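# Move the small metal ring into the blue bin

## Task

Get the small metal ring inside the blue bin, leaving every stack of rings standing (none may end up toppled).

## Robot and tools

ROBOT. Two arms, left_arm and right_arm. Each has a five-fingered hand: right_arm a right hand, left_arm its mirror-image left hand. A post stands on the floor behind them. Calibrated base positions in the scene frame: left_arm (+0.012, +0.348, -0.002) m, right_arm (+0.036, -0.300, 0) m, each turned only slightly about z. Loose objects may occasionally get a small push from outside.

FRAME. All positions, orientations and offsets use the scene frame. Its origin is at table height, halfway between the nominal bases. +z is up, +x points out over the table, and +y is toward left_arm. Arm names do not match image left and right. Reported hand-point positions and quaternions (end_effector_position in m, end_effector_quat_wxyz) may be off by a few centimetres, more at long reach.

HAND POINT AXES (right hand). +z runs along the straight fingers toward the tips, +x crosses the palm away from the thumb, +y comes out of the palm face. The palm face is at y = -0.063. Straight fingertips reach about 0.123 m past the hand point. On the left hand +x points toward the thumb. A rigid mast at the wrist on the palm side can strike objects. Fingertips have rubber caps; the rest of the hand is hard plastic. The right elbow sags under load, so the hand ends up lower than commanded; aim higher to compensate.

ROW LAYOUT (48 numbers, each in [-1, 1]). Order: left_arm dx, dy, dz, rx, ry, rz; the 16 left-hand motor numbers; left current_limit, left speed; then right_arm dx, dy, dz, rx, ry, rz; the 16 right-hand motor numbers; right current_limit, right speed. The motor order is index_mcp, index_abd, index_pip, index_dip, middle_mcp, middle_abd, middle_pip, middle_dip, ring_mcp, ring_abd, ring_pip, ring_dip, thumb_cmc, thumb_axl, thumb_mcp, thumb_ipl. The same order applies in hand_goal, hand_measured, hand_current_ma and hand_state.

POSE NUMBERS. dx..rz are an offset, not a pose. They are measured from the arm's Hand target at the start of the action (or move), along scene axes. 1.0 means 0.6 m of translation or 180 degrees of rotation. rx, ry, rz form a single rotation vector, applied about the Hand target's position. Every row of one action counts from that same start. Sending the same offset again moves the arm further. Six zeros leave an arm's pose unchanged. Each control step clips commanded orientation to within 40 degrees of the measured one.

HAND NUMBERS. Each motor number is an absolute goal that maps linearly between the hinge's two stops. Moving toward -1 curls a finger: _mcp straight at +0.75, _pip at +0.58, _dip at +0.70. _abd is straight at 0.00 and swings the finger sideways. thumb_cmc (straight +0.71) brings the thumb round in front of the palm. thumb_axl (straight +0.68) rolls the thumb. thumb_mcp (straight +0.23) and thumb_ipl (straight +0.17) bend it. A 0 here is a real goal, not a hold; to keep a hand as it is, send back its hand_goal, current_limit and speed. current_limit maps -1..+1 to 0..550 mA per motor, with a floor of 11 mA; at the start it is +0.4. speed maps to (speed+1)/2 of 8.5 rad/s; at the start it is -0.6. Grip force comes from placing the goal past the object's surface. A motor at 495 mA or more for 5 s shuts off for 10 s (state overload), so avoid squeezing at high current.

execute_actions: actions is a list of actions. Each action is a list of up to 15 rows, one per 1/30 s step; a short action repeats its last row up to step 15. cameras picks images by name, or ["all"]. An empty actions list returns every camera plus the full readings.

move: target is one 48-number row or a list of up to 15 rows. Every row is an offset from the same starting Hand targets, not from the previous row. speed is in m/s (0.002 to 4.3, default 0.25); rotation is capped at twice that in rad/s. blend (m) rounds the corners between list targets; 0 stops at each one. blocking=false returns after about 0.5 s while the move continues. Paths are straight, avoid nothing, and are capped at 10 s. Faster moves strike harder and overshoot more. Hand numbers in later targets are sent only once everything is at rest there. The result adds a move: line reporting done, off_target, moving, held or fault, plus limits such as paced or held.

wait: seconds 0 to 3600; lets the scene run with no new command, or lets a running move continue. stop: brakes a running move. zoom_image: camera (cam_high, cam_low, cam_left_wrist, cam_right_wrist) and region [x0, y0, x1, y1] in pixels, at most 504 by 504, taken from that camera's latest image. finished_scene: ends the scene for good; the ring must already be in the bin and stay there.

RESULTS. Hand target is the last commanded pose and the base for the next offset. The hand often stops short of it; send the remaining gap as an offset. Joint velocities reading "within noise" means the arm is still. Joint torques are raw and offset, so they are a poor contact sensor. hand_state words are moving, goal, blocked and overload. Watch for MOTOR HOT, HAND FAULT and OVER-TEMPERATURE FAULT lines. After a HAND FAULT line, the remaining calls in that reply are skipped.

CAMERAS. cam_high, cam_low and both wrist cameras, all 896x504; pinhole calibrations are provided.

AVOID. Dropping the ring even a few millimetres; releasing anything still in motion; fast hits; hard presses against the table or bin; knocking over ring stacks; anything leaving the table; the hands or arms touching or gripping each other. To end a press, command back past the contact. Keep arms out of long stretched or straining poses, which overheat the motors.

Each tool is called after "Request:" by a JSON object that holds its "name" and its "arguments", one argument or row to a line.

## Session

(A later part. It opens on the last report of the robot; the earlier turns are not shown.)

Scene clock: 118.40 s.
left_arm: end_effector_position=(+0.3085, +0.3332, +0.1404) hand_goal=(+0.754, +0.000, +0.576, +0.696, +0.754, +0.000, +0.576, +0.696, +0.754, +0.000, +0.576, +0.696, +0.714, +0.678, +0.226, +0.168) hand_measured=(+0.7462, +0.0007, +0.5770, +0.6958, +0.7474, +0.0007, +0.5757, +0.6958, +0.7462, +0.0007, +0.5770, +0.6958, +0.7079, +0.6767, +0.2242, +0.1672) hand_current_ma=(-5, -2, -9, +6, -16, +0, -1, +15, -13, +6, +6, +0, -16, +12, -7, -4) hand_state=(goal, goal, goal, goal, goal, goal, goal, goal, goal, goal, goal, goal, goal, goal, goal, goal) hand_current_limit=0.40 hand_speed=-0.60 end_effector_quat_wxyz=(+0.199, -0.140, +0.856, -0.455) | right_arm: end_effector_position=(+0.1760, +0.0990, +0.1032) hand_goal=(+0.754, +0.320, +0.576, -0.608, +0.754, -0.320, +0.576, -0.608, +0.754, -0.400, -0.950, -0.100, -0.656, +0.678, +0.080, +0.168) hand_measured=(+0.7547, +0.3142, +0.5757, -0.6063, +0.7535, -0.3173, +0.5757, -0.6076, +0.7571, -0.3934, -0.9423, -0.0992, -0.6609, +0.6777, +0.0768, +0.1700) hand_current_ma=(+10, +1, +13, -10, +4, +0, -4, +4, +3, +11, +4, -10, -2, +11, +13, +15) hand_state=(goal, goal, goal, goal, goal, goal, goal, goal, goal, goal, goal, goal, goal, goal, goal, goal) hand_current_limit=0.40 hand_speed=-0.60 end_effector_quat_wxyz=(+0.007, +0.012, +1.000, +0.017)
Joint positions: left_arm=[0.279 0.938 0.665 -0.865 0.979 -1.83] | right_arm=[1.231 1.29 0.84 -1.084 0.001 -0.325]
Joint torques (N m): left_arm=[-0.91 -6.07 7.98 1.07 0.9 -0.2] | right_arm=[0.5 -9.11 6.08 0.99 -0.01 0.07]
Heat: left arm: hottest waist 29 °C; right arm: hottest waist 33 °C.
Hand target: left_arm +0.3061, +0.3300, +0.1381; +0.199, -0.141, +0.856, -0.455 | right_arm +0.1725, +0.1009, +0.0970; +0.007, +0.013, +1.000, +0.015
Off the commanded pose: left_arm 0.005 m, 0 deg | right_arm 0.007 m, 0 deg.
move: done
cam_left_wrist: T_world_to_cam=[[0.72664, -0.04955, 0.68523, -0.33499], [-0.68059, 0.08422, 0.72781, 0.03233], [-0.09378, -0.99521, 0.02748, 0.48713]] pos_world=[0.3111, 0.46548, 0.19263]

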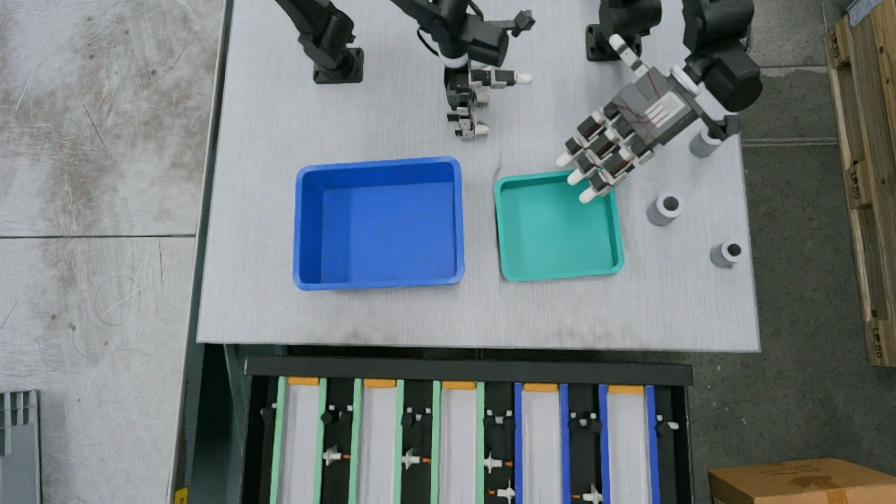

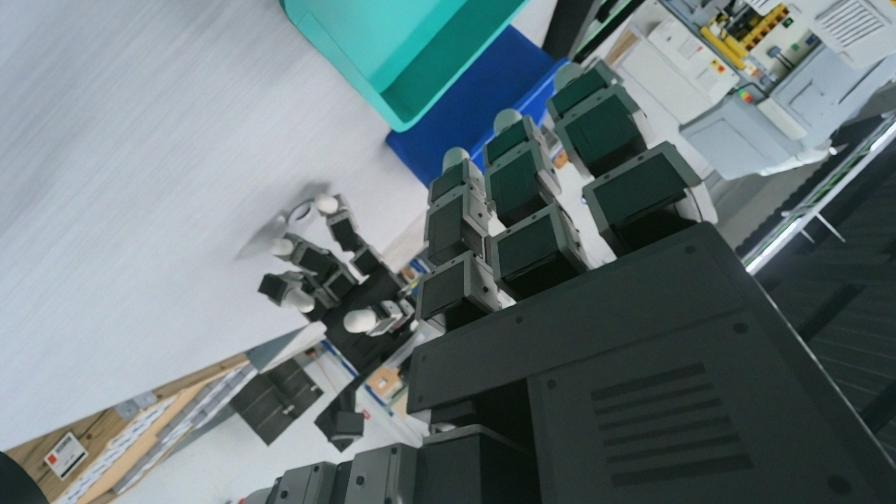

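Request:
{"name": "move", "arguments": {
  "target": [0,0,0,0,0,0,0.754,0,0.576,0.696,0.754,0,0.576,0.696,0.754,0,0.576,0.696,0.714,0.678,0.226,0.168,0.4,-0.6,-0.003,0,-0.017,0,0,0,0.754,0.32,0.576,-0.609,0.754,-0.32,0.576,-0.609,0.754,-0.4,-0.95,-0.1,-0.657,0.678,0.08,0.168,0.4,-0.6],
  "cameras": ["cam_high","cam_left_wrist"],
  "speed": 0.03
}}

Request:
{"name": "zoom_image", "arguments": {
  "camera": "cam_high",
  "region": [440, 80, 500, 140]
}}

Request:
{"name": "zoom_image", "arguments": {
  "camera": "cam_left_wrist",
  "region": [250, 170, 370, 270]
}}

Scene clock: 119.37 s.
left_arm: end_effector_position=(+0.3085, +0.3332, +0.1404) hand_goal=(+0.754, +0.000, +0.576, +0.696, +0.754, +0.000, +0.576, +0.696, +0.754, +0.000, +0.576, +0.696, +0.714, +0.678, +0.226, +0.168) hand_measured=(+0.7462, +0.0007, +0.5770, +0.6971, +0.7474, -0.0008, +0.5770, +0.6958, +0.7474, +0.0007, +0.5757, +0.6958, +0.7079, +0.6777, +0.2252, +0.1681) hand_current_ma=(-8, +14, -9, -1, -12, +10, -1, +14, +5, +11, -1, -10, -11, +3, +8, +1) hand_state=(goal, goal, goal, goal, goal, goal, goal, goal, goal, goal, goal, goal, goal, goal, goal, goal) hand_current_limit=0.40 hand_speed=-0.60 end_effector_quat_wxyz=(+0.199, -0.140, +0.856, -0.455) | right_arm: end_effector_position=(+0.1742, +0.0994, +0.0938) hand_goal=(+0.754, +0.320, +0.576, -0.608, +0.754, -0.320, +0.576, -0.608, +0.754, -0.400, -0.950, -0.100, -0.656, +0.678, +0.080, +0.168) hand_measured=(+0.7547, +0.3142, +0.5757, -0.6050, +0.7535, -0.3173, +0.5757, -0.6076, +0.7571, -0.3920, -0.9435, -0.0992, -0.6609, +0.6777, +0.0768, +0.1691) hand_current_ma=(-2, +16, +9, +1, +4, +8, +10, +16, +4, +13, -4, +10, -2, +9, +0, +4) hand_state=(goal, goal, goal, goal, goal, goal, goal, goal, goal, goal, goal, goal, goal, goal, goal, goal) hand_current_limit=0.40 hand_speed=-0.60 end_effector_quat_wxyz=(+0.007, +0.012, +1.000, +0.018)
Joint positions: left_arm=[0.279 0.938 0.665 -0.865 0.979 -1.83] | right_arm=[1.236 1.302 0.822 -1.052 0.001 -0.32]
Joint torques (N m): left_arm=[-0.79 -6.42 7.92 1.21 0.85 -0.17] | right_arm=[0.73 -8.94 6.13 1.14 0 0.08]
Heat: left arm: hottest waist 29 °C; right arm: hottest waist 33 °C.
Hand target: left_arm +0.3061, +0.3300, +0.1381; +0.199, -0.141, +0.856, -0.455 | right_arm +0.1706, +0.1009, +0.0868; +0.007, +0.012, +1.000, +0.015
Off the commanded pose: left_arm 0.005 m, 0 deg | right_arm 0.008 m, 0 deg.
move: done
cam_left_wrist: T_world_to_cam=[[0.72664, -0.04955, 0.68523, -0.33499], [-0.68059, 0.08422, 0.72781, 0.03233], [-0.09378, -0.99521, 0.02748, 0.48713]] pos_world=[0.3111, 0.46548, 0.19263]

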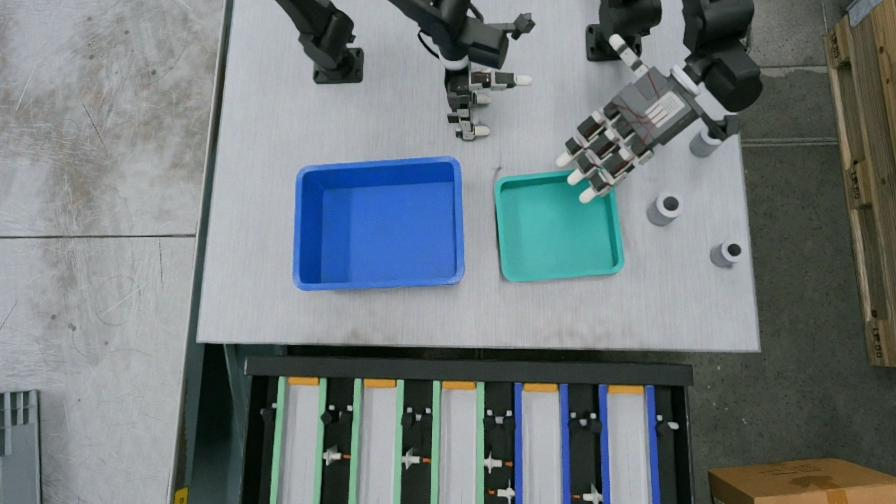

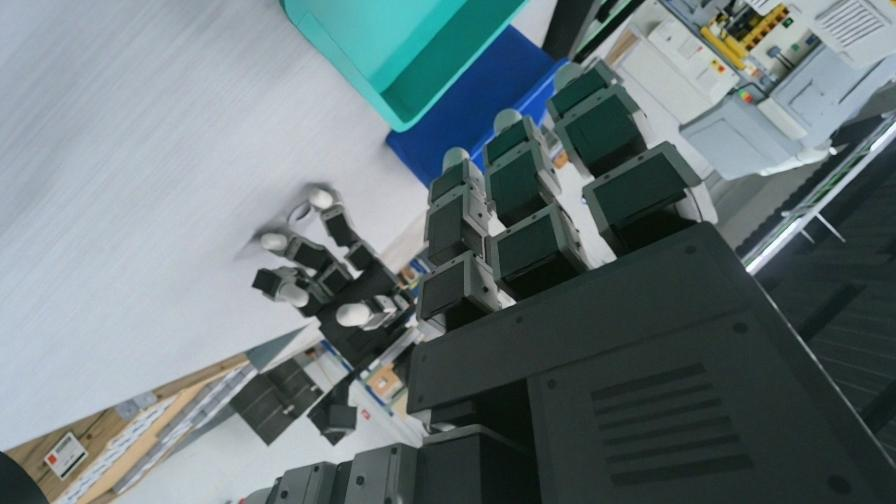

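Scaled by 8.400 from the camera's image (finer frame: 1280x720).

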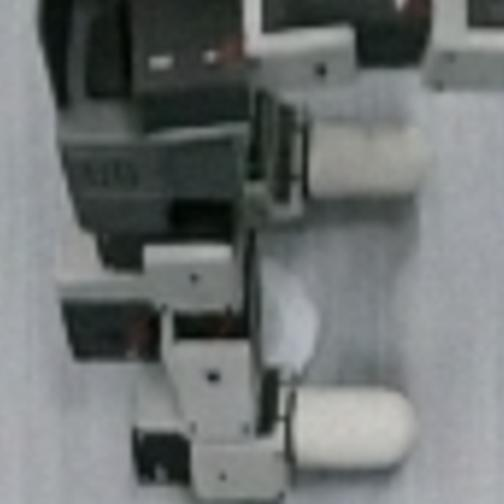

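Scaled by 4.200 from the camera's image (finer frame: 1280x720).

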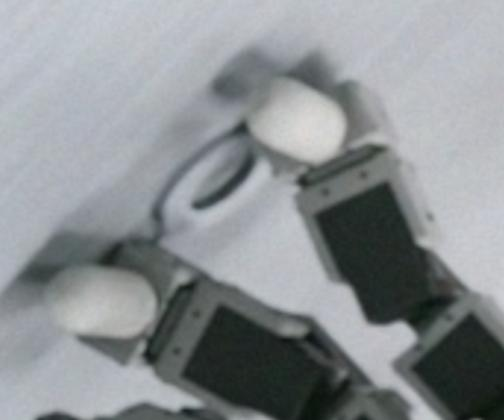

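Request:
{"name": "move", "arguments": {
  "target": [0,0,0,0,0,0,0.754,0,0.576,0.696,0.754,0,0.576,0.696,0.754,0,0.576,0.696,0.714,0.678,0.226,0.168,0.4,-0.6,-0.001,0,-0.010,0,0,0,0.754,0.32,0.576,-0.609,0.754,-0.32,0.576,-0.609,0.754,-0.4,-0.95,-0.1,-0.657,0.678,0.08,0.168,0.4,-0.6],
  "cameras": ["cam_high","cam_left_wrist"],
  "speed": 0.03
}}

Request:
{"name": "zoom_image", "arguments": {
  "camera": "cam_left_wrist",
  "region": [250, 170, 370, 270]
}}

Scene clock: 120.07 s.
left_arm: end_effector_position=(+0.3085, +0.3332, +0.1404) hand_goal=(+0.754, +0.000, +0.576, +0.696, +0.754, +0.000, +0.576, +0.696, +0.754, +0.000, +0.576, +0.696, +0.714, +0.678, +0.226, +0.168) hand_measured=(+0.7462, -0.0008, +0.5770, +0.6958, +0.7474, -0.0008, +0.5770, +0.6958, +0.7474, +0.0007, +0.5770, +0.6958, +0.7079, +0.6767, +0.2252, +0.1672) hand_current_ma=(+1, +0, -1, +10, -14, -5, +0, +5, +5, +15, +14, -2, -5, -4, +9, -7) hand_state=(goal, goal, goal, goal, goal, goal, goal, goal, goal, goal, goal, goal, goal, goal, goal, goal) hand_current_limit=0.40 hand_speed=-0.60 end_effector_quat_wxyz=(+0.199, -0.140, +0.856, -0.455) | right_arm: end_effector_position=(+0.1744, +0.1010, +0.0918) hand_goal=(+0.754, +0.320, +0.576, -0.608, +0.754, -0.320, +0.576, -0.608, +0.754, -0.400, -0.950, -0.100, -0.656, +0.678, +0.080, +0.168) hand_measured=(+0.7547, +0.3142, +0.5770, -0.6063, +0.7583, -0.3187, +0.5782, -0.6076, +0.7571, -0.3920, -0.9435, -0.0980, -0.6609, +0.6788, +0.0768, +0.1700) hand_current_ma=(+1, -6, +11, -6, -7, -5, +11, +14, -4, +15, +5, +9, -5, -5, +9, -7) hand_state=(goal, goal, goal, goal, goal, goal, goal, goal, goal, goal, goal, goal, goal, goal, goal, goal) hand_current_limit=0.40 hand_speed=-0.60 end_effector_quat_wxyz=(+0.008, +0.012, +1.000, +0.022)
Joint positions: left_arm=[0.279 0.938 0.665 -0.865 0.979 -1.83] | right_arm=[1.237 1.305 0.816 -1.035 0.001 -0.318]
Joint torques (N m): left_arm=[-0.62 -6.3 7.91 0.99 0.89 -0.13] | right_arm=[0.15 -7.77 5.83 1.13 -0.03 0.04]
Heat: left arm: hottest waist 29 °C; right arm: hottest waist 33 °C.
Hand target: left_arm +0.3061, +0.3300, +0.1381; +0.199, -0.141, +0.856, -0.455 | right_arm +0.1701, +0.1011, +0.0810; +0.007, +0.013, +1.000, +0.016
Off the commanded pose: left_arm 0.005 m, 0 deg | right_arm 0.012 m, 1 deg.
move: off_target (right_arm)
cam_left_wrist: T_world_to_cam=[[0.72664, -0.04955, 0.68523, -0.33499], [-0.68059, 0.08422, 0.72781, 0.03233], [-0.09378, -0.99521, 0.02748, 0.48713]] pos_world=[0.3111, 0.46548, 0.19263]

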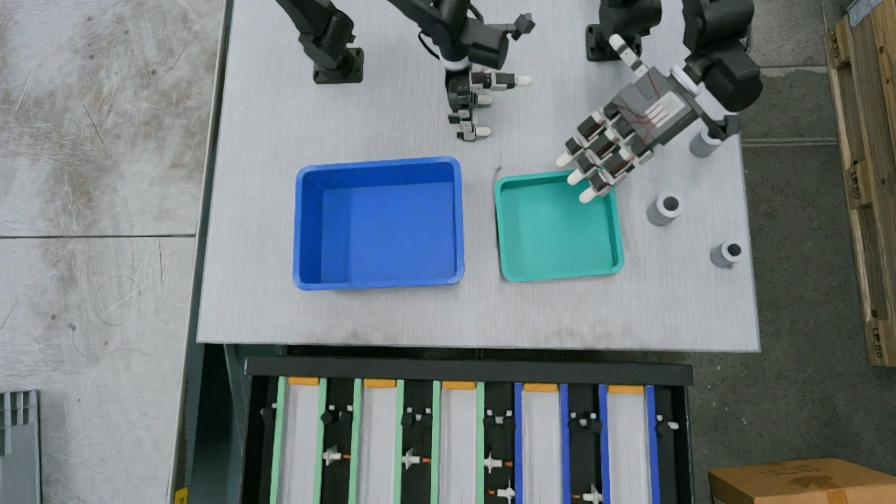

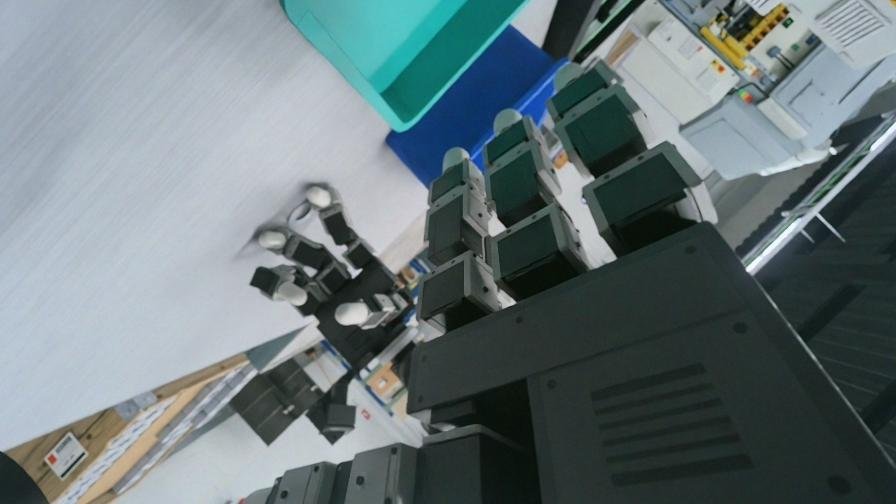

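Scaled by 4.200 from the camera's image (finer frame: 1280x720).

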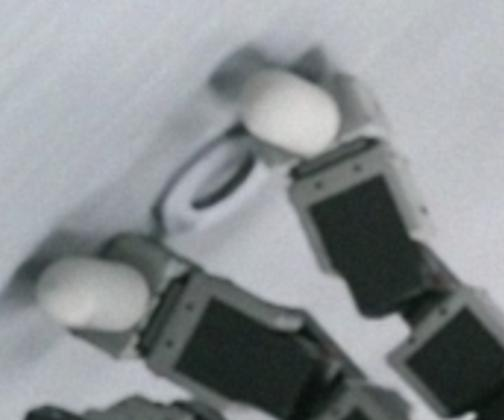

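Request:
{"name": "move", "arguments": {
  "target": [
    [0,0,0,0,0,0,0.754,0,0.576,0.696,0.754,0,0.576,0.696,0.754,0,0.576,0.696,0.714,0.678,0.226,0.168,0.4,-0.6,0,0,0.02,0,0,0,0.754,0.32,0.576,-0.609,0.754,-0.32,0.576,-0.609,0.754,-0.4,-0.95,-0.1,-0.657,0.678,0.08,0.168,0.4,-0.6],
    [0,0,0,0,0,0,0.754,0,0.576,0.696,0.754,0,0.576,0.696,0.754,0,0.576,0.696,0.714,0.678,0.226,0.168,0.4,-0.6,0.005,0.004,0.018,-0.014,0.0143,0.0076,0.754,0.32,0.576,-0.609,0.754,-0.32,0.576,-0.609,0.754,-0.4,-0.95,-0.1,-0.657,0.678,0.08,0.168,0.4,-0.6]
  ],
  "cameras": ["cam_high","cam_left_wrist"],
  "speed": 0.05
}}

Request:
{"name": "zoom_image", "arguments": {
  "camera": "cam_left_wrist",
  "region": [250, 170, 370, 270]
}}

Request:
{"name": "zoom_image", "arguments": {
  "camera": "cam_high",
  "region": [440, 80, 500, 140]
}}

Scene clock: 126.50 s.
left_arm: end_effector_position=(+0.3085, +0.3332, +0.1404) hand_goal=(+0.754, +0.000, +0.576, +0.696, +0.754, +0.000, +0.576, +0.696, +0.754, +0.000, +0.576, +0.696, +0.714, +0.678, +0.226, +0.168) hand_measured=(+0.7462, +0.0007, +0.5770, +0.6958, +0.7474, +0.0007, +0.5770, +0.6958, +0.7474, -0.0008, +0.5757, +0.6958, +0.7079, +0.6777, +0.2252, +0.1681) hand_current_ma=(+10, +1, -19, +14, -13, -3, +17, +7, +15, +17, +10, +6, -13, -2, -9, +3) hand_state=(goal, goal, goal, goal, goal, goal, goal, goal, goal, goal, goal, goal, goal, goal, goal, goal) hand_current_limit=0.40 hand_speed=-0.60 end_effector_quat_wxyz=(+0.199, -0.140, +0.856, -0.455) | right_arm: end_effector_position=(+0.1676, +0.0948, +0.0872) hand_goal=(+0.754, +0.320, +0.576, -0.608, +0.754, -0.320, +0.576, -0.608, +0.754, -0.400, -0.950, -0.100, -0.656, +0.678, +0.080, +0.168) hand_measured=(+0.7511, +0.3230, +0.5757, -0.6089, +0.7462, -0.3187, +0.5731, -0.6063, +0.7571, -0.3920, -0.9435, -0.0992, -0.6597, +0.6777, +0.0768, +0.1700) hand_current_ma=(+0, +5, +15, +2, +8, -2, +2, -11, +2, +1, +11, +2, +5, +0, +6, -2) hand_state=(goal, goal, goal, goal, goal, goal, goal, goal, goal, goal, goal, goal, goal, goal, goal, goal) hand_current_limit=0.40 hand_speed=-0.60 end_effector_quat_wxyz=(-0.012, +0.003, +1.000, -0.007)
Joint positions: left_arm=[0.279 0.938 0.665 -0.865 0.979 -1.83] | right_arm=[1.235 1.327 0.841 -1.106 -0.018 -0.339]
Joint torques (N m): left_arm=[-0.5 -6.12 8.02 1.09 0.88 -0.16] | right_arm=[-1.08 -8.29 9.01 -0.39 -0.39 -0.29]
Heat: left arm: hottest waist 29 °C; right arm: hottest waist 33 °C.
Hand target: left_arm +0.3061, +0.3300, +0.1381; +0.199, -0.141, +0.856, -0.455 | right_arm +0.1731, +0.1034, +0.0917; -0.016, +0.001, +1.000, -0.007
Off the commanded pose: left_arm 0.005 m, 0 deg | right_arm 0.011 m, 0 deg.
move: off_target (right_arm)
cam_left_wrist: T_world_to_cam=[[0.72664, -0.04955, 0.68523, -0.33499], [-0.68059, 0.08422, 0.72781, 0.03233], [-0.09378, -0.99521, 0.02748, 0.48713]] pos_world=[0.3111, 0.46548, 0.19263]

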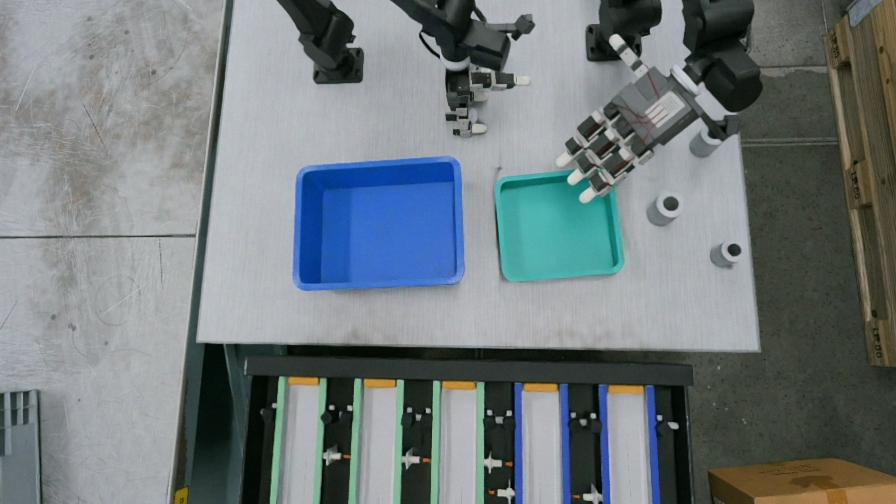

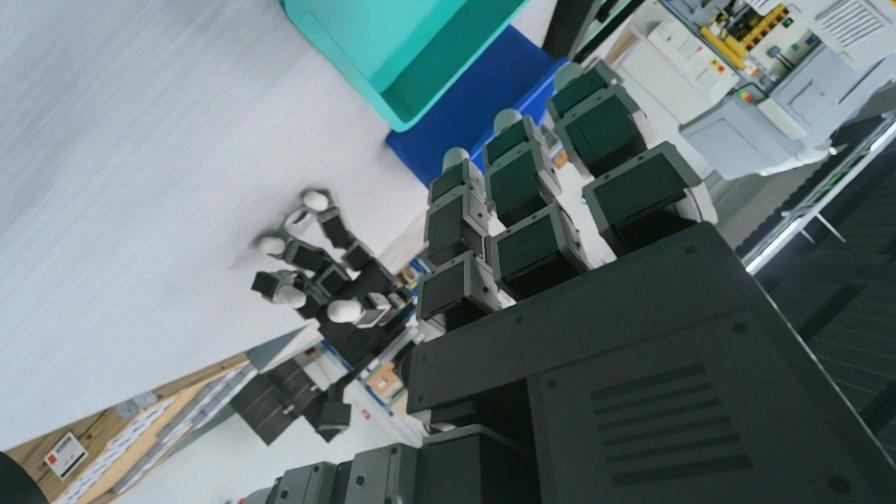

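Scaled by 4.200 from the camera's image (finer frame: 1280x720).

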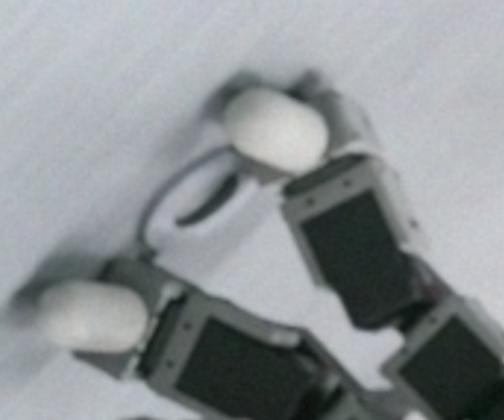

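Scaled by 8.400 from the camera's image (finer frame: 1280x720).

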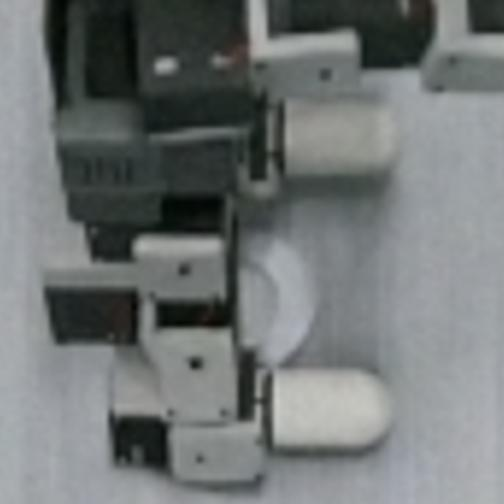

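Request:
{"name": "move", "arguments": {
  "target": [0,0,0,0,0,0,0.754,0,0.576,0.696,0.754,0,0.576,0.696,0.754,0,0.576,0.696,0.714,0.678,0.226,0.168,0.4,-0.6,0,0,0.025,0,0,0,0.754,0.32,0.576,-0.609,0.754,-0.32,0.576,-0.609,0.754,-0.4,-0.95,-0.1,-0.657,0.678,0.08,0.168,0.4,-0.6],
  "cameras": ["cam_high","cam_left_wrist"],
  "speed": 0.05
}}

Request:
{"name": "zoom_image", "arguments": {
  "camera": "cam_left_wrist",
  "region": [250, 170, 370, 270]
}}

Request:
{"name": "zoom_image", "arguments": {
  "camera": "cam_high",
  "region": [440, 80, 500, 140]
}}

Scene clock: 127.40 s.
left_arm: end_effector_position=(+0.3085, +0.3332, +0.1404) hand_goal=(+0.754, +0.000, +0.576, +0.696, +0.754, +0.000, +0.576, +0.696, +0.754, +0.000, +0.576, +0.696, +0.714, +0.678, +0.226, +0.168) hand_measured=(+0.7462, -0.0008, +0.5757, +0.6958, +0.7474, +0.0007, +0.5770, +0.6958, +0.7474, +0.0007, +0.5770, +0.6958, +0.7079, +0.6767, +0.2252, +0.1681) hand_current_ma=(+1, +8, +3, +15, -4, -9, +12, +29, -1, +13, +8, -3, -17, +13, -9, -2) hand_state=(goal, goal, goal, goal, goal, goal, goal, goal, goal, goal, goal, goal, goal, goal, goal, goal) hand_current_limit=0.40 hand_speed=-0.60 end_effector_quat_wxyz=(+0.199, -0.140, +0.856, -0.455) | right_arm: end_effector_position=(+0.1656, +0.0912, +0.0910) hand_goal=(+0.754, +0.320, +0.576, -0.608, +0.754, -0.320, +0.576, -0.608, +0.754, -0.400, -0.950, -0.100, -0.656, +0.678, +0.080, +0.168) hand_measured=(+0.7474, +0.3142, +0.5757, -0.6063, +0.7450, -0.3158, +0.5731, -0.6076, +0.7571, -0.3920, -0.9435, -0.1005, -0.6609, +0.6788, +0.0758, +0.1691) hand_current_ma=(-13, +8, +17, +3, +4, -5, -12, +14, +3, +13, +0, +1, -7, -4, +4, +12) hand_state=(goal, goal, goal, goal, goal, goal, goal, goal, goal, goal, goal, goal, goal, goal, goal, goal) hand_current_limit=0.40 hand_speed=-0.60 end_effector_quat_wxyz=(-0.018, +0.002, +1.000, -0.020)
Joint positions: left_arm=[0.279 0.938 0.665 -0.865 0.979 -1.83] | right_arm=[1.235 1.327 0.859 -1.153 -0.021 -0.341]
Joint torques (N m): left_arm=[-0.91 -6.36 7.91 1.18 0.83 -0.16] | right_arm=[-0.91 -9.29 9.18 -0.43 -0.26 -0.22]
Heat: left arm: hottest waist 29 °C; right arm: hottest waist 33 °C.
Hand target: left_arm +0.3061, +0.3300, +0.1381; +0.199, -0.141, +0.856, -0.455 | right_arm +0.1730, +0.1033, +0.1066; -0.016, +0.001, +1.000, -0.007
Off the commanded pose: left_arm 0.005 m, 0 deg | right_arm 0.021 m, 2 deg.
move: off_target (right_arm)
cam_left_wrist: T_world_to_cam=[[0.72664, -0.04955, 0.68523, -0.33499], [-0.68059, 0.08422, 0.72781, 0.03233], [-0.09378, -0.99521, 0.02748, 0.48713]] pos_world=[0.3111, 0.46548, 0.19263]

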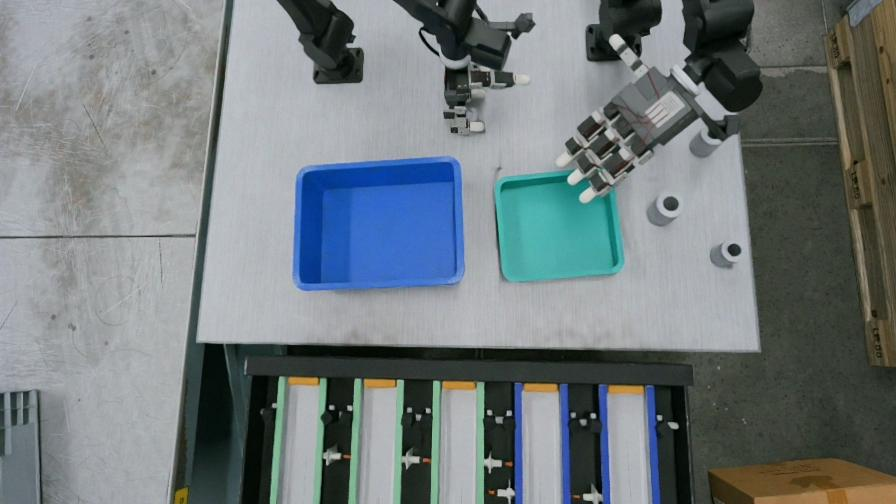

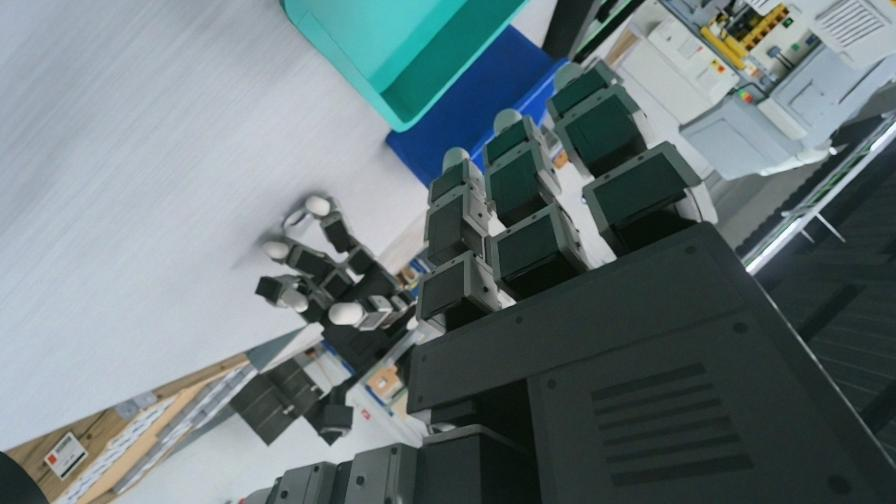

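Scaled by 4.200 from the camera's image (finer frame: 1280x720).

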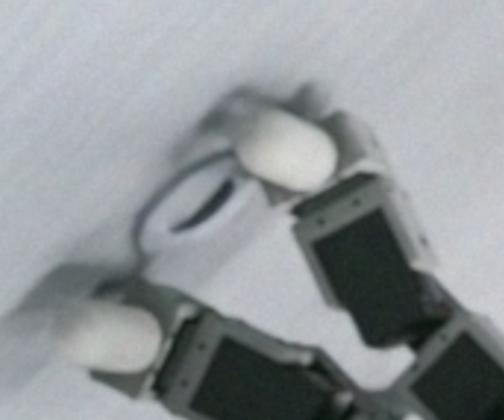

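Scaled by 8.400 from the camera's image (finer frame: 1280x720).

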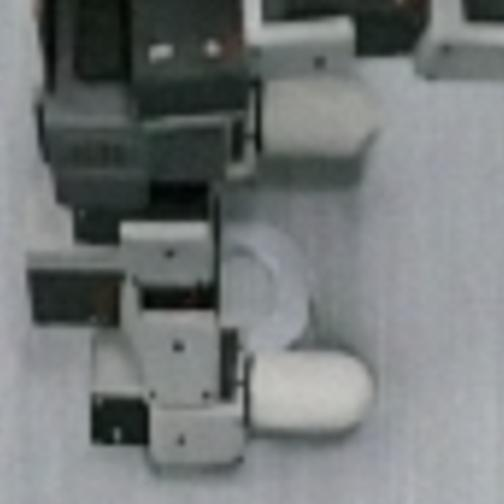

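Request:
{"name": "move", "arguments": {
  "target": [0,0,0,0,0,0,0.754,0,0.576,0.696,0.754,0,0.576,0.696,0.754,0,0.576,0.696,0.714,0.678,0.226,0.168,0.4,-0.6,0,0,0.025,0,0,0,0.754,0.32,0.576,-0.609,0.754,-0.32,0.576,-0.609,0.754,-0.4,-0.95,-0.1,-0.657,0.678,0.08,0.168,0.4,-0.6],
  "cameras": ["cam_high","cam_left_wrist"],
  "speed": 0.1
}}

Request:
{"name": "zoom_image", "arguments": {
  "camera": "cam_left_wrist",
  "region": [250, 170, 370, 270]
}}

Request:
{"name": "zoom_image", "arguments": {
  "camera": "cam_high",
  "region": [440, 80, 500, 140]
}}

Scene clock: 128.30 s.
left_arm: end_effector_position=(+0.3085, +0.3332, +0.1404) hand_goal=(+0.754, +0.000, +0.576, +0.696, +0.754, +0.000, +0.576, +0.696, +0.754, +0.000, +0.576, +0.696, +0.714, +0.678, +0.226, +0.168) hand_measured=(+0.7462, +0.0007, +0.5757, +0.6958, +0.7474, +0.0007, +0.5770, +0.6958, +0.7462, +0.0007, +0.5770, +0.6958, +0.7092, +0.6777, +0.2252, +0.1672) hand_current_ma=(+2, -7, -2, +0, -17, +5, +9, +6, -8, +1, +8, -5, -22, -1, +10, -6) hand_state=(goal, goal, goal, goal, goal, goal, goal, goal, goal, goal, goal, goal, goal, goal, goal, goal) hand_current_limit=0.40 hand_speed=-0.60 end_effector_quat_wxyz=(+0.199, -0.140, +0.856, -0.455) | right_arm: end_effector_position=(+0.1659, +0.0920, +0.1025) hand_goal=(+0.754, +0.320, +0.576, -0.608, +0.754, -0.320, +0.576, -0.608, +0.754, -0.400, -0.950, -0.100, -0.656, +0.678, +0.080, +0.168) hand_measured=(+0.7498, +0.3157, +0.5744, -0.6076, +0.7462, -0.3173, +0.5744, -0.6076, +0.7571, -0.3920, -0.9423, -0.0992, -0.6597, +0.6788, +0.0758, +0.1700) hand_current_ma=(+7, -9, +20, -4, +5, +18, +26, +7, +2, +6, +6, +15, -2, -3, +9, +7) hand_state=(goal, goal, goal, goal, goal, goal, goal, goal, goal, goal, goal, goal, goal, goal, goal, goal) hand_current_limit=0.40 hand_speed=-0.60 end_effector_quat_wxyz=(-0.020, +0.002, +1.000, -0.024)
Joint positions: left_arm=[0.279 0.938 0.665 -0.865 0.979 -1.83] | right_arm=[1.235 1.319 0.886 -1.197 -0.021 -0.341]
Joint torques (N m): left_arm=[-0.67 -6.01 7.91 1.16 0.86 -0.16] | right_arm=[-0.91 -10.81 9.09 -0.61 -0.26 -0.21]
Heat: left arm: hottest waist 29 °C; right arm: hottest waist 33 °C.
Hand target: left_arm +0.3061, +0.3300, +0.1381; +0.199, -0.141, +0.856, -0.455 | right_arm +0.1731, +0.1034, +0.1217; -0.016, +0.001, +1.000, -0.007
Off the commanded pose: left_arm 0.005 m, 0 deg | right_arm 0.023 m, 2 deg.
move: off_target (right_arm)
cam_left_wrist: T_world_to_cam=[[0.72664, -0.04955, 0.68523, -0.33499], [-0.68059, 0.08422, 0.72781, 0.03233], [-0.09378, -0.99521, 0.02748, 0.48713]] pos_world=[0.3111, 0.46548, 0.19263]

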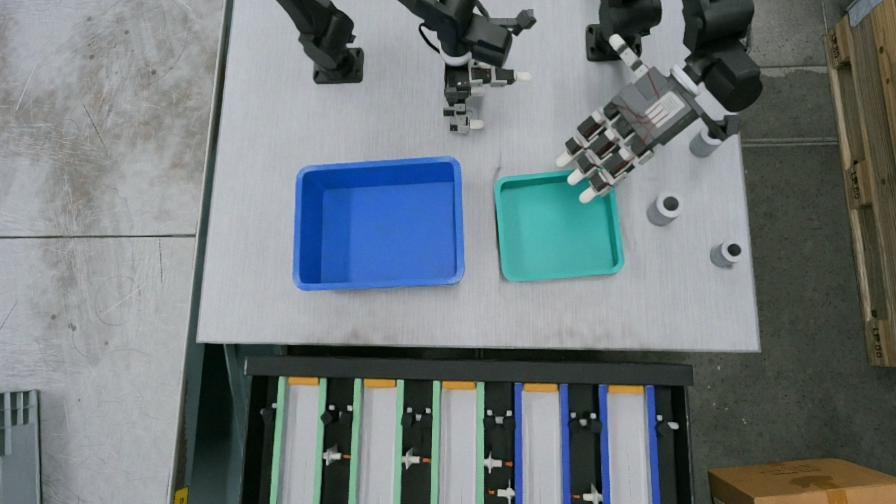

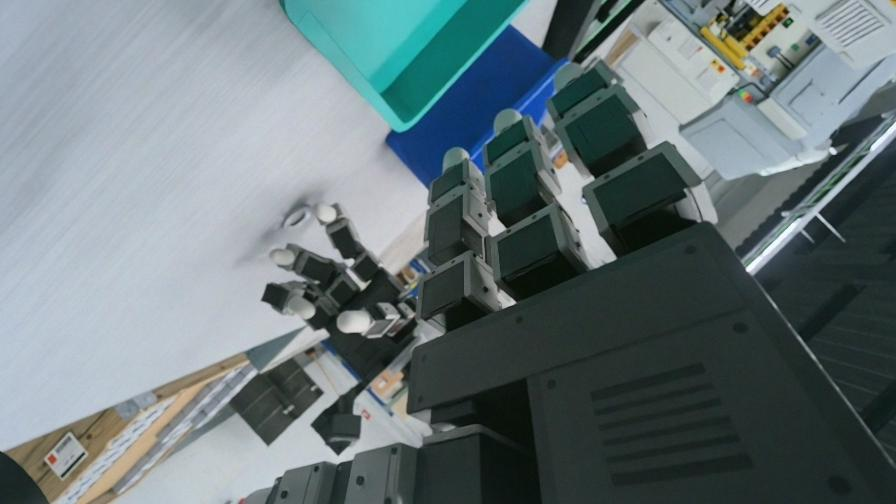

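Scaled by 4.200 from the camera's image (finer frame: 1280x720).

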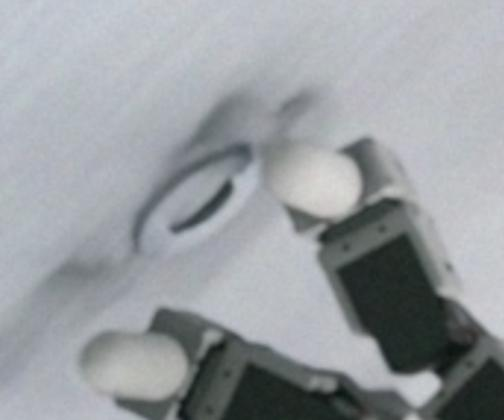

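Scaled by 8.400 from the camera's image (finer frame: 1280x720).

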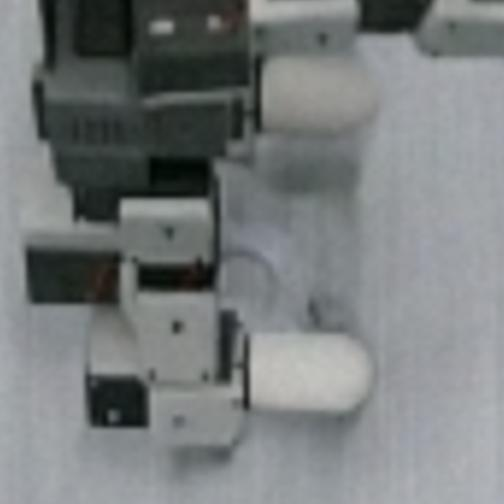

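Request:
{"name": "move", "arguments": {
  "target": [0,0,0,0,0,0,0.754,0,0.576,0.696,0.754,0,0.576,0.696,0.754,0,0.576,0.696,0.714,0.678,0.226,0.168,0.4,-0.6,0.002,0.006,0.0,0.015,-0.003,0.001,0.754,0.32,0.576,-0.609,0.754,-0.32,0.576,-0.609,0.754,-0.4,-0.95,-0.1,-0.657,0.678,0.08,0.168,0.4,-0.6],
  "speed": 0.1
}}

Scene clock: 129.53 s.
left_arm: end_effector_position=(+0.3085, +0.3332, +0.1404) hand_goal=(+0.754, +0.000, +0.576, +0.696, +0.754, +0.000, +0.576, +0.696, +0.754, +0.000, +0.576, +0.696, +0.714, +0.678, +0.226, +0.168) hand_measured=(+0.7462, -0.0008, +0.5770, +0.6958, +0.7474, +0.0007, +0.5770, +0.6958, +0.7474, +0.0007, +0.5770, +0.6958, +0.7092, +0.6777, +0.2252, +0.1672) hand_current_ma=(-19, +12, -12, -2, -5, -6, +17, +11, -8, +12, -1, -8, +4, -3, +4, +0) hand_state=(goal, goal, goal, goal, goal, goal, goal, goal, goal, goal, goal, goal, goal, goal, goal, goal) hand_current_limit=0.40 hand_speed=-0.60 end_effector_quat_wxyz=(+0.199, -0.140, +0.856, -0.455) | right_arm: end_effector_position=(+0.1680, +0.0997, +0.1112) hand_goal=(+0.754, +0.320, +0.576, -0.608, +0.754, -0.320, +0.576, -0.608, +0.754, -0.400, -0.950, -0.100, -0.656, +0.678, +0.080, +0.168) hand_measured=(+0.7486, +0.3157, +0.5757, -0.6063, +0.7450, -0.3173, +0.5731, -0.6063, +0.7571, -0.3920, -0.9435, -0.0992, -0.6584, +0.6777, +0.0758, +0.1700) hand_current_ma=(+3, -9, +5, +4, -2, -6, -3, +1, +12, +1, +6, -1, -10, +1, +19, +11) hand_state=(goal, goal, goal, goal, goal, goal, goal, goal, goal, goal, goal, goal, goal, goal, goal, goal) hand_current_limit=0.40 hand_speed=-0.60 end_effector_quat_wxyz=(-0.016, +0.000, +1.000, -0.001)
Joint positions: left_arm=[0.279 0.938 0.665 -0.865 0.979 -1.83] | right_arm=[1.232 1.303 0.886 -1.166 -0.029 -0.348]
Joint torques (N m): left_arm=[-0.56 -6.83 8.03 1.09 0.87 -0.19] | right_arm=[-1.03 -10.34 7.43 0.91 -0.25 -0.25]
Heat: left arm: hottest waist 29 °C; right arm: hottest waist 33 °C.
Hand target: left_arm +0.3061, +0.3300, +0.1381; +0.199, -0.141, +0.856, -0.455 | right_arm +0.1742, +0.1070, +0.1216; -0.011, -0.001, +1.000, +0.017
Off the commanded pose: left_arm 0.005 m, 0 deg | right_arm 0.014 m, 2 deg.
move: off_target (right_arm)

Request:
{"name": "move", "arguments": {
  "target": [0,0,0,0,0,0,0.754,0,0.576,0.696,0.754,0,0.576,0.696,0.754,0,0.576,0.696,0.714,0.678,0.226,0.168,0.4,-0.6,0,-0.006,-0.02,0,0,0,0.754,0.32,0.576,-0.609,0.754,-0.32,0.576,-0.609,0.754,-0.4,-0.95,-0.1,-0.657,0.678,0.08,0.168,0.4,-0.6],
  "speed": 0.05,
  "cameras": ["cam_high","cam_left_wrist"]
}}

Request:
{"name": "zoom_image", "arguments": {
  "camera": "cam_left_wrist",
  "region": [250, 170, 370, 270]
}}

Request:
{"name": "zoom_image", "arguments": {
  "camera": "cam_high",
  "region": [440, 80, 500, 140]
}}

Scene clock: 130.37 s.
left_arm: end_effector_position=(+0.3085, +0.3332, +0.1404) hand_goal=(+0.754, +0.000, +0.576, +0.696, +0.754, +0.000, +0.576, +0.696, +0.754, +0.000, +0.576, +0.696, +0.714, +0.678, +0.226, +0.168) hand_measured=(+0.7462, +0.0007, +0.5770, +0.6958, +0.7474, +0.0007, +0.5770, +0.6958, +0.7474, +0.0007, +0.5770, +0.6958, +0.7079, +0.6767, +0.2252, +0.1681) hand_current_ma=(-5, +4, -11, +2, -17, -11, -4, +16, +2, +18, -10, +13, -12, -11, +11, -16) hand_state=(goal, goal, goal, goal, goal, goal, goal, goal, goal, goal, goal, goal, goal, goal, goal, goal) hand_current_limit=0.40 hand_speed=-0.60 end_effector_quat_wxyz=(+0.199, -0.140, +0.856, -0.455) | right_arm: end_effector_position=(+0.1706, +0.1040, +0.1104) hand_goal=(+0.754, +0.320, +0.576, -0.608, +0.754, -0.320, +0.576, -0.608, +0.754, -0.400, -0.950, -0.100, -0.656, +0.678, +0.080, +0.168) hand_measured=(+0.7486, +0.3142, +0.5744, -0.6050, +0.7462, -0.3173, +0.5731, -0.6076, +0.7571, -0.3920, -0.9423, -0.0992, -0.6584, +0.6788, +0.0768, +0.1700) hand_current_ma=(-3, -7, +2, +4, -6, +15, +0, +15, -2, +13, +18, -12, +4, -4, +13, +10) hand_state=(goal, goal, goal, goal, goal, goal, goal, goal, goal, goal, goal, goal, goal, goal, goal, goal) hand_current_limit=0.40 hand_speed=-0.60 end_effector_quat_wxyz=(-0.011, +0.000, +1.000, +0.011)
Joint positions: left_arm=[0.279 0.938 0.665 -0.865 0.979 -1.83] | right_arm=[1.229 1.303 0.878 -1.132 -0.029 -0.352]
Joint torques (N m): left_arm=[-0.67 -6.07 7.91 1.22 0.84 -0.16] | right_arm=[-1.44 -10.4 6.15 1.01 -0.26 -0.16]
Heat: left arm: hottest waist 29 °C; right arm: hottest waist 33 °C.
Hand target: left_arm +0.3061, +0.3300, +0.1381; +0.199, -0.141, +0.856, -0.455 | right_arm +0.1742, +0.1034, +0.1096; -0.011, -0.001, +1.000, +0.017
Off the commanded pose: left_arm 0.005 m, 0 deg | right_arm 0.004 m, 1 deg.
move: done
cam_left_wrist: T_world_to_cam=[[0.72664, -0.04955, 0.68523, -0.33499], [-0.68059, 0.08422, 0.72781, 0.03233], [-0.09378, -0.99521, 0.02748, 0.48713]] pos_world=[0.3111, 0.46548, 0.19263]

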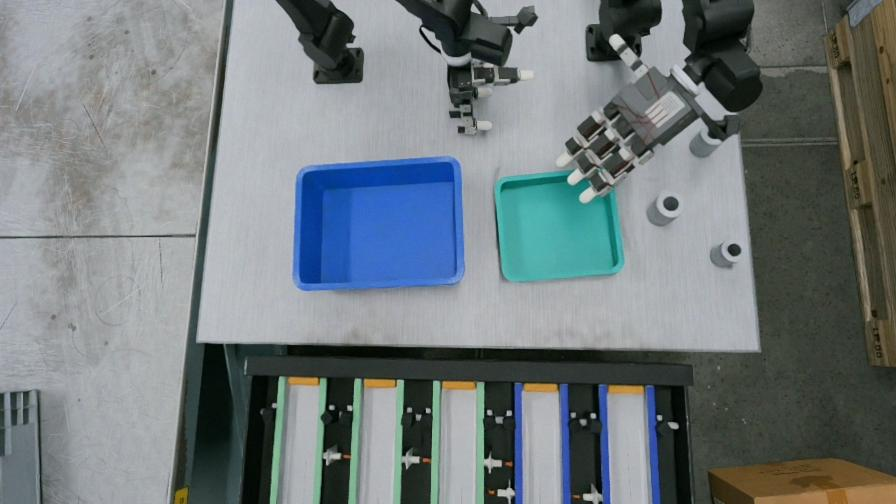

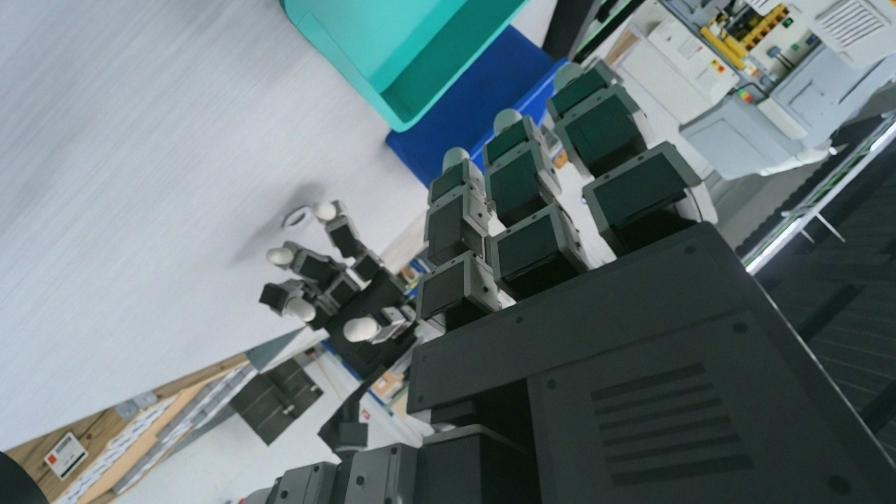

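Scaled by 4.200 from the camera's image (finer frame: 1280x720).

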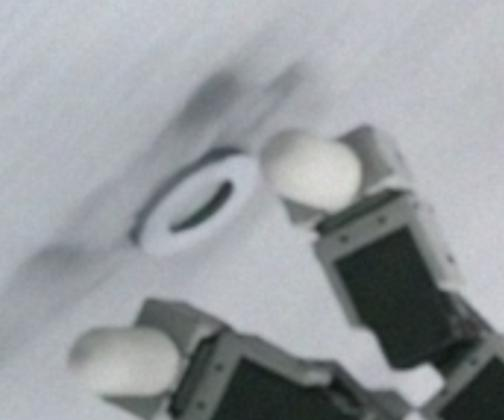

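Scaled by 8.400 from the camera's image (finer frame: 1280x720).

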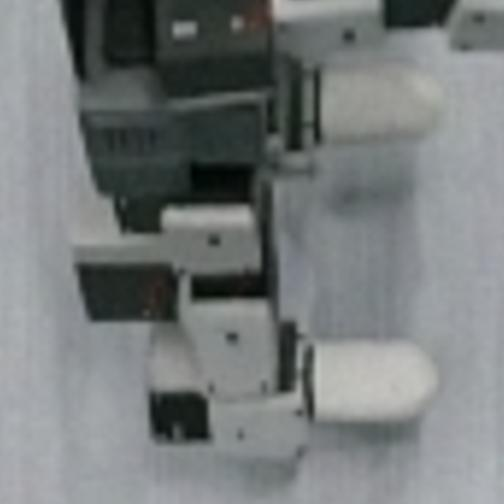

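Request:
{"name": "move", "arguments": {
  "target": [0,0,0,0,0,0,0.754,0,0.576,0.696,0.754,0,0.576,0.696,0.754,0,0.576,0.696,0.714,0.678,0.226,0.168,0.4,-0.6,-0.005,-0.014,-0.017,-0.006,0.003,0,0.754,0.32,0.576,-0.609,0.754,-0.32,0.576,-0.609,0.754,-0.4,-0.95,-0.1,-0.657,0.678,0.08,0.168,0.4,-0.6],
  "speed": 0.05,
  "cameras": ["cam_high","cam_left_wrist"]
}}

Request:
{"name": "zoom_image", "arguments": {
  "camera": "cam_left_wrist",
  "region": [250, 170, 370, 270]
}}

Request:
{"name": "zoom_image", "arguments": {
  "camera": "cam_high",
  "region": [440, 80, 500, 140]
}}

Scene clock: 131.13 s.
left_arm: end_effector_position=(+0.3085, +0.3332, +0.1404) hand_goal=(+0.754, +0.000, +0.576, +0.696, +0.754, +0.000, +0.576, +0.696, +0.754, +0.000, +0.576, +0.696, +0.714, +0.678, +0.226, +0.168) hand_measured=(+0.7462, +0.0007, +0.5770, +0.6958, +0.7474, -0.0008, +0.5770, +0.6958, +0.7474, -0.0008, +0.5770, +0.6971, +0.7079, +0.6777, +0.2252, +0.1681) hand_current_ma=(+4, +15, +5, +6, -5, +9, +10, +3, +3, +5, +5, -4, +1, -2, +11, -10) hand_state=(goal, goal, goal, goal, goal, goal, goal, goal, goal, goal, goal, goal, goal, goal, goal, goal) hand_current_limit=0.40 hand_speed=-0.60 end_effector_quat_wxyz=(+0.199, -0.140, +0.856, -0.455) | right_arm: end_effector_position=(+0.1676, +0.0950, +0.0998) hand_goal=(+0.754, +0.320, +0.576, -0.608, +0.754, -0.320, +0.576, -0.608, +0.754, -0.400, -0.950, -0.100, -0.656, +0.678, +0.080, +0.168) hand_measured=(+0.7486, +0.3142, +0.5744, -0.6063, +0.7462, -0.3173, +0.5731, -0.6076, +0.7571, -0.3920, -0.9435, -0.0992, -0.6584, +0.6788, +0.0758, +0.1691) hand_current_ma=(-6, +3, +11, +2, +11, +12, -13, -4, -11, +10, +5, -2, -16, +10, +9, +11) hand_state=(goal, goal, goal, goal, goal, goal, goal, goal, goal, goal, goal, goal, goal, goal, goal, goal) hand_current_limit=0.40 hand_speed=-0.60 end_effector_quat_wxyz=(-0.016, +0.000, +1.000, +0.001)
Joint positions: left_arm=[0.279 0.938 0.665 -0.865 0.979 -1.83] | right_arm=[1.227 1.303 0.853 -1.129 -0.031 -0.353]
Joint torques (N m): left_arm=[-0.97 -6.07 8.01 1.16 0.85 -0.16] | right_arm=[-1.49 -10.23 6.23 1.01 -0.25 -0.25]
Heat: left arm: hottest waist 29 °C; right arm: hottest waist 33 °C.
Hand target: left_arm +0.3061, +0.3300, +0.1381; +0.199, -0.141, +0.856, -0.455 | right_arm +0.1713, +0.0950, +0.0994; -0.016, -0.001, +1.000, +0.007
Off the commanded pose: left_arm 0.005 m, 0 deg | right_arm 0.004 m, 1 deg.
move: done
cam_left_wrist: T_world_to_cam=[[0.72664, -0.04955, 0.68523, -0.33499], [-0.68059, 0.08422, 0.72781, 0.03233], [-0.09378, -0.99521, 0.02748, 0.48713]] pos_world=[0.3111, 0.46548, 0.19263]

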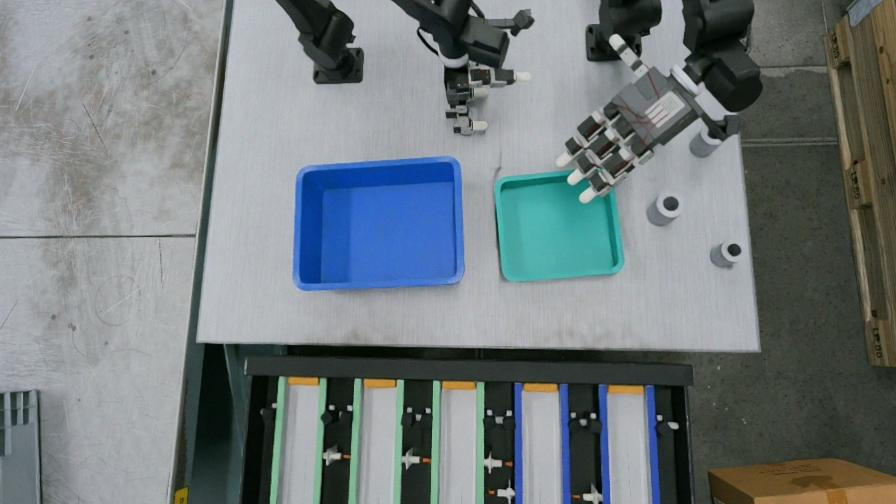

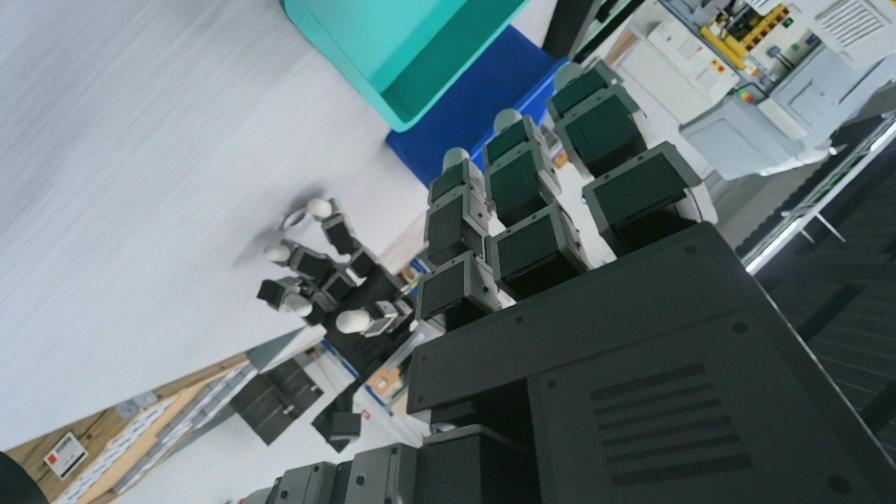

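Scaled by 4.200 from the camera's image (finer frame: 1280x720).

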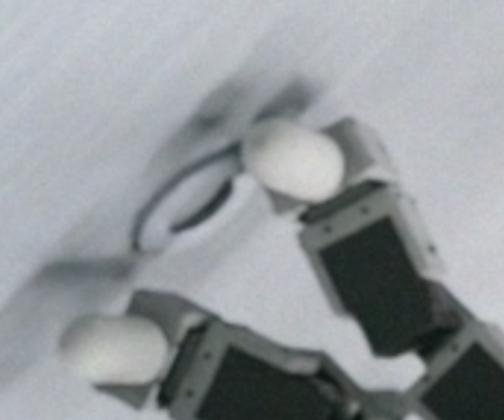

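Scaled by 8.400 from the camera's image (finer frame: 1280x720).

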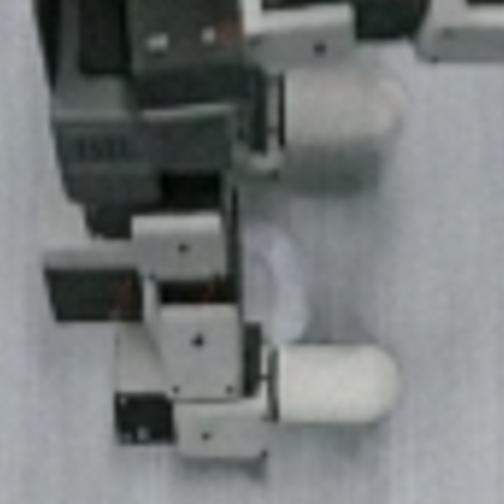

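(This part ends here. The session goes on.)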